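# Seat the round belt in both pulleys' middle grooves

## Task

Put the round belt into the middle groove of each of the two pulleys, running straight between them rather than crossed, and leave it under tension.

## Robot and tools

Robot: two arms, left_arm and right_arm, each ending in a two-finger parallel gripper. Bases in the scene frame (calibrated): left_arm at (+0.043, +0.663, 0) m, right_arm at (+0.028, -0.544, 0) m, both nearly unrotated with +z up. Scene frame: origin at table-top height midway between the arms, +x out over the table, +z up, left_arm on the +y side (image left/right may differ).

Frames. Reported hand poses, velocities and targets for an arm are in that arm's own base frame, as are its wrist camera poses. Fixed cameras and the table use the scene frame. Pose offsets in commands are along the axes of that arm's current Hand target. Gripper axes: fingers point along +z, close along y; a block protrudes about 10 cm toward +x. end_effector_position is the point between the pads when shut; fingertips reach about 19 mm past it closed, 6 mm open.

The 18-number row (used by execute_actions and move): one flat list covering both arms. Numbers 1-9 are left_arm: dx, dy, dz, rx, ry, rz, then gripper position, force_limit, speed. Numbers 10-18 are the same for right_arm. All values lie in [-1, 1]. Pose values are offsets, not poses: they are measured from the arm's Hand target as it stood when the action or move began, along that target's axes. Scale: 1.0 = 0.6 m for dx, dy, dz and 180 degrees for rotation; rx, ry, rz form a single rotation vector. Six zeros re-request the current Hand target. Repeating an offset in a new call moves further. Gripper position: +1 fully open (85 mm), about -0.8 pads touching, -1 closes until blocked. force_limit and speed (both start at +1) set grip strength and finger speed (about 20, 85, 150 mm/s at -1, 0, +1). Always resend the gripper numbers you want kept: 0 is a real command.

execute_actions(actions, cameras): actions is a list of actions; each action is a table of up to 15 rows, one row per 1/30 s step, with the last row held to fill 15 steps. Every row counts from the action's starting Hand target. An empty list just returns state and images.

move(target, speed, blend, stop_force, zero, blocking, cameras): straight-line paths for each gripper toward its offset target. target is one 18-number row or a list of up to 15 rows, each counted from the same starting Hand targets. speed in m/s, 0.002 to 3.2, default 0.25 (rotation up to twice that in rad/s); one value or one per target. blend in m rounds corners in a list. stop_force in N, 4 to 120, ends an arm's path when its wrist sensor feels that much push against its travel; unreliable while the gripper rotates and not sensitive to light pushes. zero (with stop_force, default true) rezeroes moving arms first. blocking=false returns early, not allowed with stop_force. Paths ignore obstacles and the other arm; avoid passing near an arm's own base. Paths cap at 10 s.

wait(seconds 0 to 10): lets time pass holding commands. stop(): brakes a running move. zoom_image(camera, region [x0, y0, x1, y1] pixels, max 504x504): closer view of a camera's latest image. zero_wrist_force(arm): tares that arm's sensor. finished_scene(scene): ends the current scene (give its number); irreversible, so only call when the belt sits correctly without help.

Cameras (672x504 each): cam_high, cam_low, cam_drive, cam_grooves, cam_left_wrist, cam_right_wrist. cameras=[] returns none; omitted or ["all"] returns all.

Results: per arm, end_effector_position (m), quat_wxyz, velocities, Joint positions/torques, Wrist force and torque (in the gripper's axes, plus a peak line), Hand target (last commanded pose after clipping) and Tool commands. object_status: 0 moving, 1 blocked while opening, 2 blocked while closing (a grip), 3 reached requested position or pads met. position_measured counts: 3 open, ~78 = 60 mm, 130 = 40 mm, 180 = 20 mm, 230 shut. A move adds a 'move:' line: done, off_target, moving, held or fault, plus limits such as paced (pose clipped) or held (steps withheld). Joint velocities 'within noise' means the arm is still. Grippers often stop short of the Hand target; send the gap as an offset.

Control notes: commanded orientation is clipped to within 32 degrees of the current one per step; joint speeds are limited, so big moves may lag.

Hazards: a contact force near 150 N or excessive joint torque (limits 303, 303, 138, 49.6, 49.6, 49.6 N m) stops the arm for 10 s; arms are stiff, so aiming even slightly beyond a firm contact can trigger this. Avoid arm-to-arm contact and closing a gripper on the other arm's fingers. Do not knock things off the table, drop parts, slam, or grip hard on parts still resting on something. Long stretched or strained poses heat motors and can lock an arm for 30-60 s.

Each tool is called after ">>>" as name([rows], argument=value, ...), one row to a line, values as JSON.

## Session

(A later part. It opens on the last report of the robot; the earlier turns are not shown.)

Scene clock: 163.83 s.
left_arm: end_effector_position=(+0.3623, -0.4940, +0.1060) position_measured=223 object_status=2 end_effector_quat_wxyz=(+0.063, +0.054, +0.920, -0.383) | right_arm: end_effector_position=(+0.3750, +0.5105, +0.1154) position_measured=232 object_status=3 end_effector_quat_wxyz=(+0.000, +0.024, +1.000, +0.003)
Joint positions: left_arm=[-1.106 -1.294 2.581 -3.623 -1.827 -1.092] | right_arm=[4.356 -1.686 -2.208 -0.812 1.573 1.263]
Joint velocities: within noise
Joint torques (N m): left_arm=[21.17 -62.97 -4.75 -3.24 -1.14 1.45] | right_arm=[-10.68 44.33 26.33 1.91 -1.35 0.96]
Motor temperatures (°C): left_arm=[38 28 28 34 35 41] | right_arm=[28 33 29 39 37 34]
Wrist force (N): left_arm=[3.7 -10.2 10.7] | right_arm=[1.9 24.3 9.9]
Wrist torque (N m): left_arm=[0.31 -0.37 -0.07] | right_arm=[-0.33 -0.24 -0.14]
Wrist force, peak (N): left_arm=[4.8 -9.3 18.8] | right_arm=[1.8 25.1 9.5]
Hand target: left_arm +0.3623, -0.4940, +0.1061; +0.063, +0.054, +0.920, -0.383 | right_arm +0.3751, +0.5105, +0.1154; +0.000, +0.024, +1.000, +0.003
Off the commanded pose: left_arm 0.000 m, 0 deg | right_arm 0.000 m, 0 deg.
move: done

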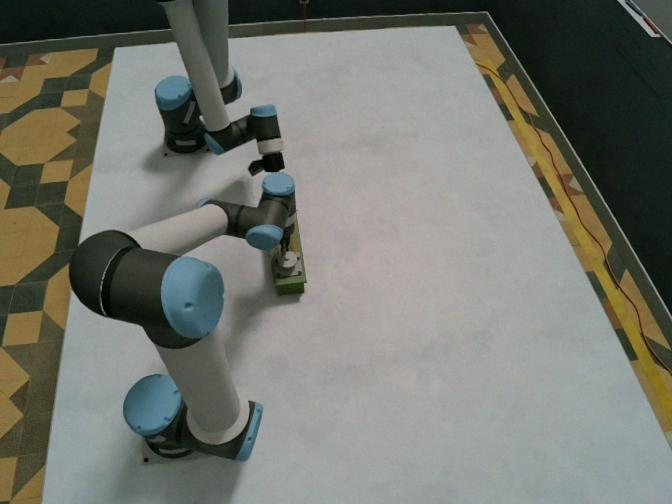

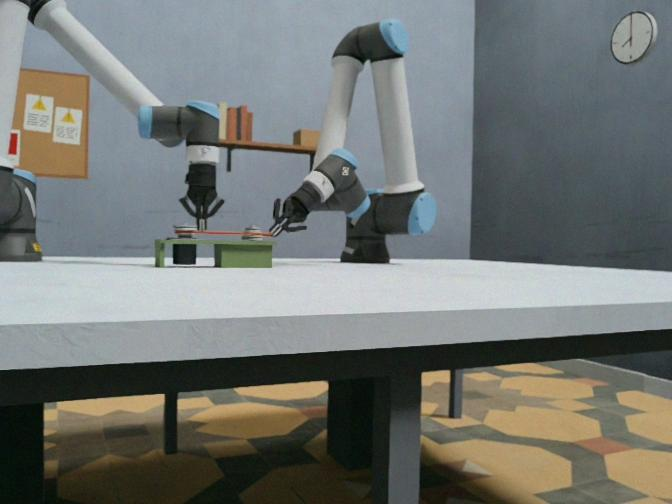

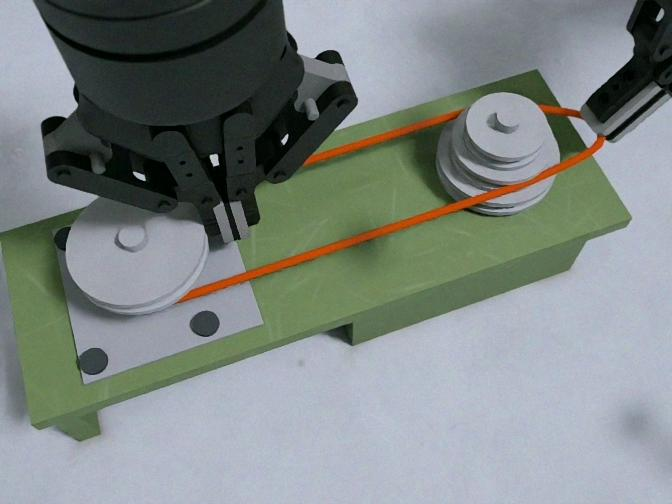

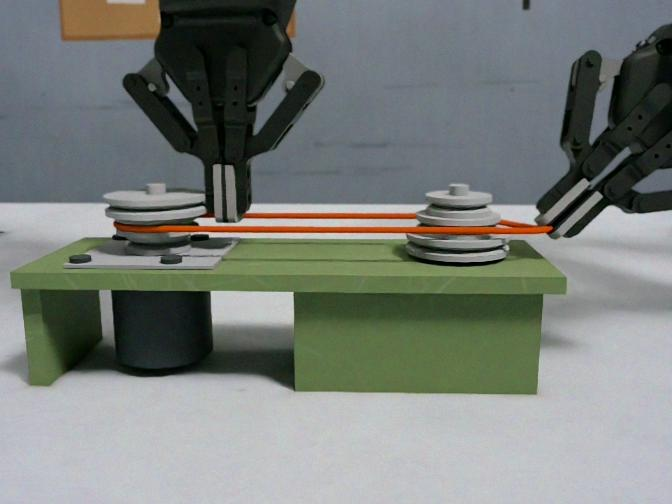

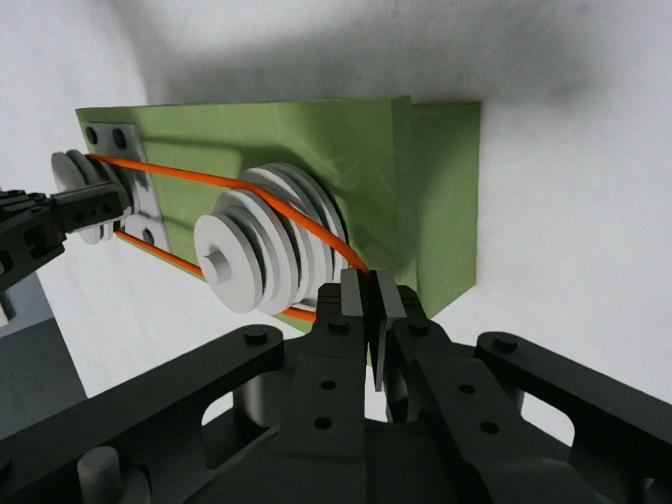

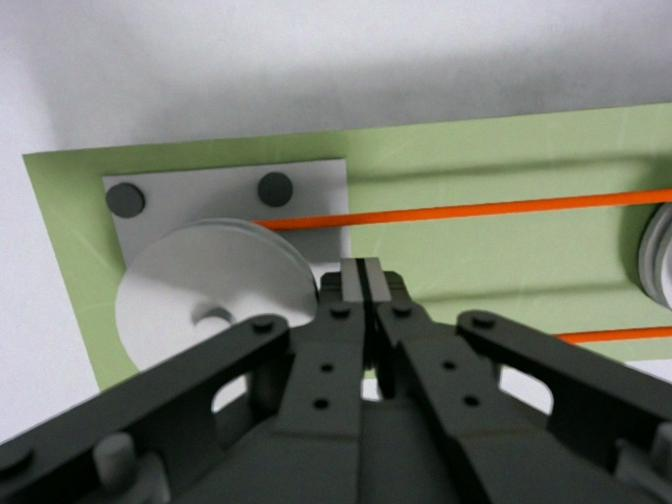

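>>> move(target=[0,0,0,0,0,0,-1,-0.3,-0.7,0,-0.018,0,0,0,0,-1,1,0], speed=0.03, stop_force=40, cameras=["cam_grooves","cam_drive"])

>>> zoom_image(camera="cam_grooves", region=[40, 120, 300, 290])

Scene clock: 165.40 s.
left_arm: end_effector_position=(+0.3623, -0.4940, +0.1061) position_measured=223 object_status=2 end_effector_quat_wxyz=(+0.063, +0.054, +0.920, -0.383) | right_arm: end_effector_position=(+0.3746, +0.4997, +0.1154) position_measured=232 object_status=3 end_effector_quat_wxyz=(+0.000, +0.024, +1.000, +0.003)
Joint positions: left_arm=[-1.106 -1.294 2.581 -3.623 -1.827 -1.092] | right_arm=[4.351 -1.672 -2.224 -0.81 1.573 1.258]
Joint velocities: within noise
Joint torques (N m): left_arm=[21.44 -58.67 -10.33 -0.74 3.67 0.74] | right_arm=[-3.77 38.67 25.36 -6.9 -2.21 2.13]
Motor temperatures (°C): left_arm=[38 28 28 34 35 41] | right_arm=[28 33 29 39 37 34]
Wrist force (N): left_arm=[5.5 -21.9 21.6] | right_arm=[1.2 38.5 14.2]
Wrist torque (N m): left_arm=[0.62 -0.34 -0.09] | right_arm=[-0.45 -0.21 -0.23]
Wrist force, peak (N): left_arm=[5.7 -22.1 22.2] | right_arm=[1.5 47.3 18.3]
Hand target: left_arm +0.3623, -0.4940, +0.1061; +0.063, +0.054, +0.920, -0.383 | right_arm +0.3746, +0.4997, +0.1154; +0.000, +0.024, +1.000, +0.003
Off the commanded pose: left_arm 0.000 m, 0 deg | right_arm 0.000 m, 0 deg.
move: done
Images, in order (width x height): cam_drive 672x504, cam_grooves 672x504.

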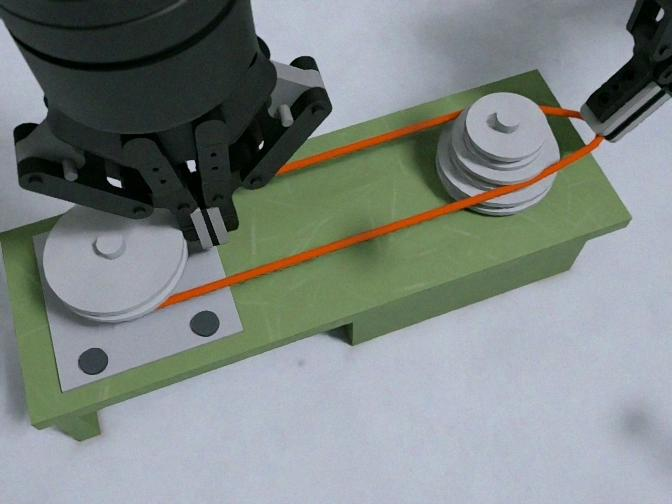

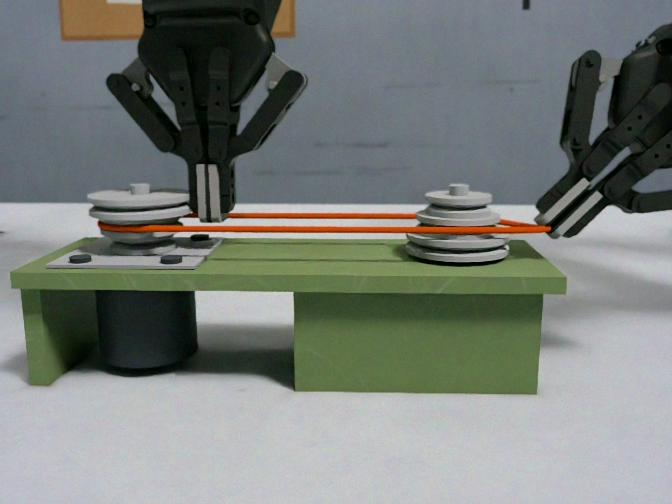

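Scaled by 1.938 from the camera's 672x504 image, which has a finer 960x720 frame.

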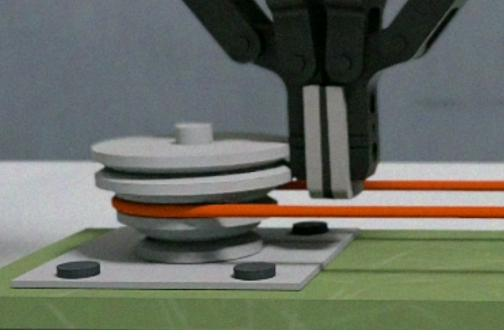

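>>> move(target=[0,0,0,0,0,0,-0.6,-0.2,1,0,-0.022,0,0,0,0,-1,1,0], speed=0.06, cameras=["cam_grooves","cam_drive","cam_low"])

>>> zoom_image(camera="cam_grooves", region=[340, 120, 600, 290])

>>> zoom_image(camera="cam_grooves", region=[40, 120, 300, 290])

Scene clock: 166.37 s.
left_arm: end_effector_position=(+0.3623, -0.4940, +0.1060) position_measured=205 object_status=3 end_effector_quat_wxyz=(+0.063, +0.054, +0.920, -0.383) | right_arm: end_effector_position=(+0.3744, +0.4923, +0.1167) position_measured=232 object_status=3 end_effector_quat_wxyz=(+0.000, +0.024, +1.000, +0.006)
Joint positions: left_arm=[-1.106 -1.294 2.581 -3.623 -1.827 -1.092] | right_arm=[4.346 -1.66 -2.237 -0.805 1.574 1.253]
Joint velocities: within noise
Joint torques (N m): left_arm=[2.17 -51.02 -27.96 -7.17 -3.51 0.48] | right_arm=[1.57 51.62 32.97 4.73 0.11 0.03]
Motor temperatures (°C): left_arm=[38 28 28 34 35 41] | right_arm=[28 33 29 39 37 34]
Wrist force (N): left_arm=[2.7 1.3 1.5] | right_arm=[1.6 0.0 0.3]
Wrist torque (N m): left_arm=[0.07 -0.38 -0.06] | right_arm=[0.02 -0.27 -0.01]
Wrist force, peak (N): left_arm=[5.2 -22.3 21.9] | right_arm=[9.7 114.5 41.6]
Hand target: left_arm +0.3623, -0.4940, +0.1061; +0.063, +0.054, +0.920, -0.383 | right_arm +0.3744, +0.4923, +0.1167; +0.000, +0.024, +1.000, +0.006 (not the last commanded pose)
Tool commands: left_gripper/position=-0.6 left_gripper/force_limit=-0.2 left_gripper/speed=+1.0 right_gripper/position=-1.0 right_gripper/force_limit=+1.0 right_gripper/speed=+0.003922
Off the commanded pose: left_arm 0.000 m, 0 deg | right_arm 0.006 m, 0 deg.
FORCE FAULT: contact force on the right arm reached its limit, and that arm stopped. The contact can be on any part of that arm, not only on its tool. That arm's remaining commands of this call were not run. That arm is still stopped at the end of this call. That arm stays stopped for about 10 more seconds. Until then a move that you send moves the other arm only, and its call returns only when the move has ended. Once the stop has ended, the next robot result says so. If the stop ends while you think or write, that arm runs what you send next, counted from a new Hand target: where the arm stands when the stop ends. While its stop runs, that arm takes no new command, but its gripper still runs the gripper command that each later call begins with. Until it ends, the stop uses up actions while you think or wait. An arm that is not stopped still takes commands.
move: fault (right_arm)
Images, in order (width x height): cam_low 672x504, cam_drive 672x504, cam_grooves 672x504.

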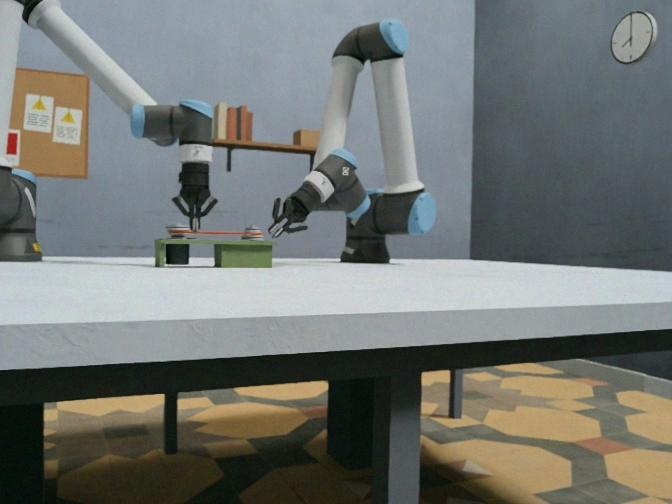

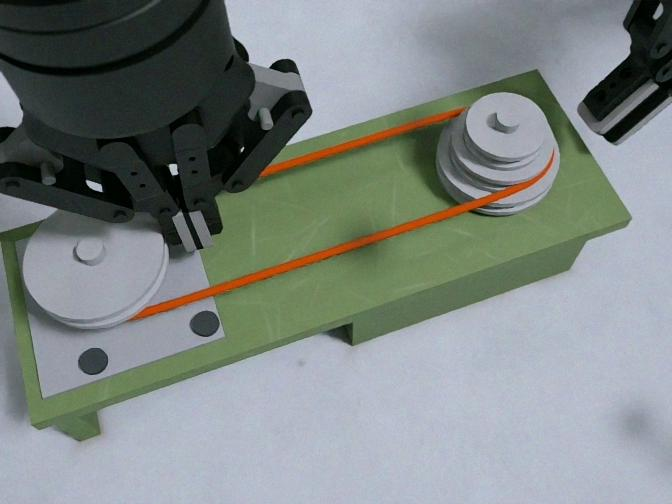

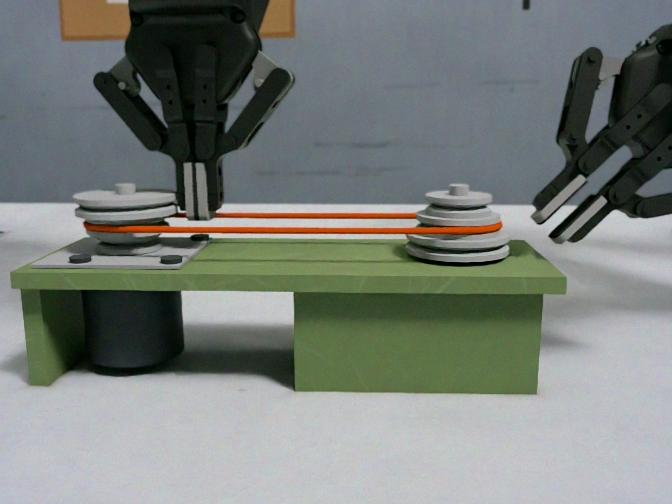

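Scaled by 1.938 from the camera's 672x504 image, which has a finer 960x720 frame.

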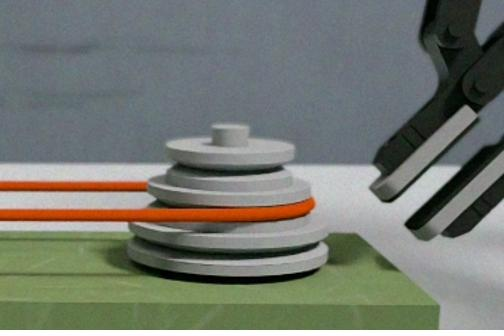

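Scaled by 1.938 from the camera's 672x504 image, which has a finer 960x720 frame.

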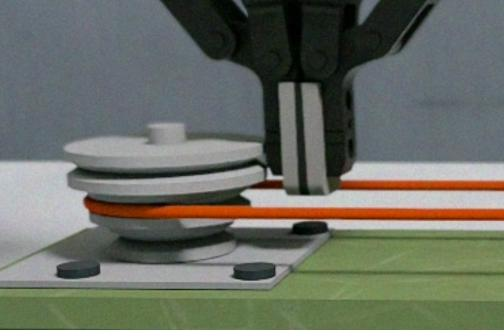

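>>> move(target=[0,0,-0.15,0,0,0,-0.6,-0.2,1,0,0,0,0,0,0,-1,1,0], cameras=[])

>>> wait(seconds=9, cameras=[])

>>> move([
  [0,0,0,0,0,0,-0.6,-0.2,1,0,0.025,0,0,0,0,-1,1,0],
  [0,0,0,0,0,0,-0.6,-0.2,1,0,0.025,-0.2,0,0,0,-1,1,0],
], speed=0.25, cameras=["cam_grooves","cam_drive","cam_low"])

>>> zoom_image(camera="cam_grooves", region=[40, 120, 300, 290])

>>> zoom_image(camera="cam_low", region=[140, 190, 290, 280])

Scene clock: 167.43 s.
left_arm: end_effector_position=(+0.3556, -0.4299, +0.1688) position_measured=205 object_status=3 end_effector_quat_wxyz=(+0.062, +0.054, +0.920, -0.383) | right_arm: end_effector_position=(+0.3744, +0.4923, +0.1167) position_measured=232 object_status=3 end_effector_quat_wxyz=(+0.000, +0.024, +1.000, +0.006)
Joint positions: left_arm=[-1.042 -1.545 2.64 -3.417 -1.871 -1.044] | right_arm=[4.346 -1.66 -2.237 -0.805 1.574 1.253]
Joint velocities: within noise
Joint torques (N m): left_arm=[0.23 -47.54 -36.06 -3.85 1.47 -1.61] | right_arm=[1.28 49.65 32.75 4.8 0.19 -0.05]
Motor temperatures (°C): left_arm=[38 28 28 34 35 41] | right_arm=[28 33 29 39 37 34]
Wrist force (N): left_arm=[2.9 1.4 1.1] | right_arm=[-1.5 -2.3 -0.2]
Wrist torque (N m): left_arm=[0.13 -0.39 -0.07] | right_arm=[-0.37 0.26 -0.02]
Wrist force, peak (N): left_arm=[3.0 1.4 5.1] | right_arm=[-2.1 -2.6 0.1]
Hand target: left_arm +0.3556, -0.4299, +0.1689; +0.063, +0.054, +0.920, -0.383 | right_arm +0.3744, +0.4923, +0.1167; +0.000, +0.024, +1.000, +0.006
Tool commands: left_gripper/position=-0.6 left_gripper/force_limit=-0.2 left_gripper/speed=+1.0 right_gripper/position=-1.0 right_gripper/force_limit=+1.0 right_gripper/speed=+0.003922
Off the commanded pose: left_arm 0.000 m, 0 deg.
FORCE FAULT, CONTINUED: the right arm was still stopped when this call began, by the force fault that an earlier result reported. That arm ran no command of this call. That arm is still stopped at the end of this call. That arm stays stopped for about 9 more seconds. If the stop ends while you think or write, that arm runs what you send next, counted from a new Hand target: where the arm stands when the stop ends. While its stop runs, that arm takes no new command, but its gripper still runs the gripper command that each later call begins with.
move: done (left_arm), not run (right_arm; its earlier fault stop)
No camera images: "cameras" was empty.

Scene clock: 176.43 s.
left_arm: end_effector_position=(+0.3557, -0.4299, +0.1689) position_measured=205 object_status=3 end_effector_quat_wxyz=(+0.063, +0.054, +0.920, -0.383) | right_arm: end_effector_position=(+0.3744, +0.4923, +0.1167) position_measured=232 object_status=3 end_effector_quat_wxyz=(+0.000, +0.024, +1.000, +0.006)
Joint positions: left_arm=[-1.042 -1.545 2.639 -3.417 -1.871 -1.044] | right_arm=[4.346 -1.66 -2.237 -0.805 1.574 1.253]
Joint velocities: within noise
Joint torques (N m): left_arm=[9.2 -45.62 -22.23 -5.71 0.47 -0.94] | right_arm=[1.91 49.48 33.36 4.66 0.08 0.06]
Motor temperatures (°C): left_arm=[38 28 28 34 35 41] | right_arm=[28 33 29 39 37 34]
Wrist force (N): left_arm=[2.6 1.1 1.4] | right_arm=[-1.4 -2.1 -0.1]
Wrist torque (N m): left_arm=[0.08 -0.36 -0.07] | right_arm=[-0.33 0.24 -0.02]
Wrist force, peak (N): left_arm=[3.1 1.5 1.3] | right_arm=[-1.8 -2.6 0.0]
Hand target: left_arm +0.3556, -0.4299, +0.1689; +0.063, +0.054, +0.920, -0.383 | right_arm +0.3744, +0.4923, +0.1167; +0.000, +0.024, +1.000, +0.006
Tool commands: left_gripper/position=-0.6 left_gripper/force_limit=-0.2 left_gripper/speed=+1.0 right_gripper/position=-1.0 right_gripper/force_limit=+1.0 right_gripper/speed=+0.003922
Off the commanded pose: left_arm 0.000 m, 0 deg.
FORCE FAULT, CONTINUED: the right arm's stop, for the force fault that an earlier result reported, is over. The rest of the stop counts as 18 of the actions that you can send in this scene. During its stop the right arm's controller moved it back a little. That arm's target is now where it stood when the stop ended, not its last command. That arm accepts commands again.
wait: 9.00 s; at rest by 0.17 s
No camera images: "cameras" was empty.

Scene clock: 177.57 s.
left_arm: end_effector_position=(+0.3557, -0.4299, +0.1689) position_measured=205 object_status=3 end_effector_quat_wxyz=(+0.063, +0.054, +0.920, -0.383) | right_arm: end_effector_position=(+0.3750, +0.5059, +0.2368) position_measured=232 object_status=3 end_effector_quat_wxyz=(+0.000, +0.024, +1.000, +0.006)
Joint positions: left_arm=[-1.042 -1.545 2.639 -3.417 -1.871 -1.044] | right_arm=[4.353 -1.539 -2.102 -1.061 1.574 1.26]
Joint velocities: within noise
Joint torques (N m): left_arm=[6.18 -49.23 -20.79 -4.48 0.67 -0.37] | right_arm=[4.42 56.17 48.22 1.46 -3.08 0.72]
Motor temperatures (°C): left_arm=[38 28 28 34 35 41] | right_arm=[28 33 29 39 37 34]
Wrist force (N): left_arm=[2.7 1.3 1.1] | right_arm=[-1.3 -2.5 0.4]
Wrist torque (N m): left_arm=[0.10 -0.36 -0.07] | right_arm=[-0.39 0.20 -0.02]
Wrist force, peak (N): left_arm=[3.1 1.4 1.4] | right_arm=[-1.4 -5.0 0.0]
Hand target: left_arm +0.3556, -0.4299, +0.1689; +0.063, +0.054, +0.920, -0.383 | right_arm +0.3750, +0.5060, +0.2369; +0.000, +0.024, +1.000, +0.006
Off the commanded pose: left_arm 0.000 m, 0 deg | right_arm 0.000 m, 0 deg.
move: done
Images, in order (width x height): cam_low 672x504, cam_drive 672x504, cam_grooves 672x504.

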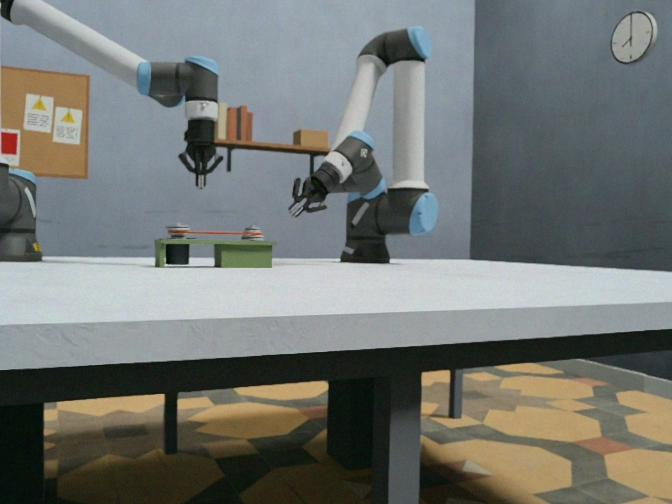

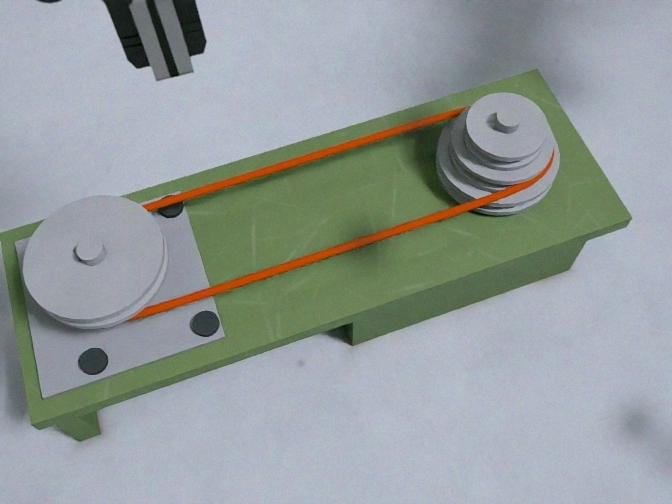

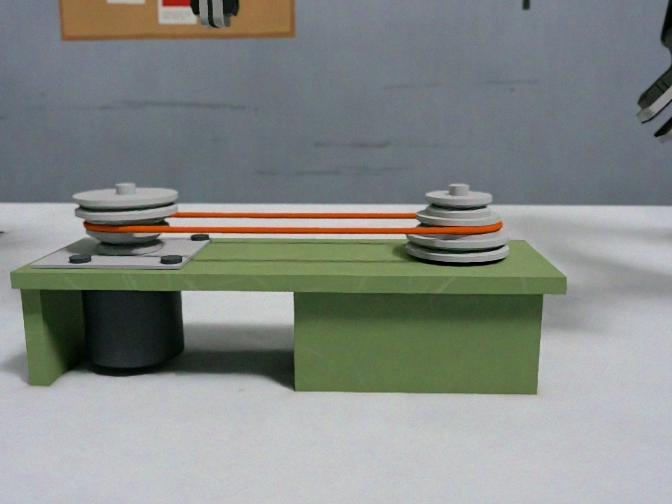

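Scaled by 1.938 from the camera's 672x504 image, which has a finer 960x720 frame.

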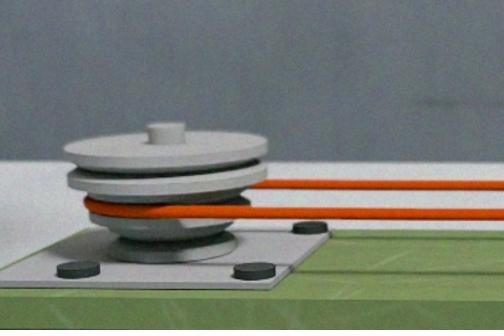

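Scaled by 3.360 from the camera's 672x504 image, which has a finer 960x720 frame.

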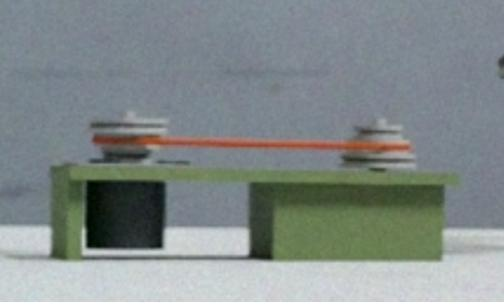

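Taut and in both middle grooves.

>>> finished_scene(scene=2)

The scene is finished: the task was done.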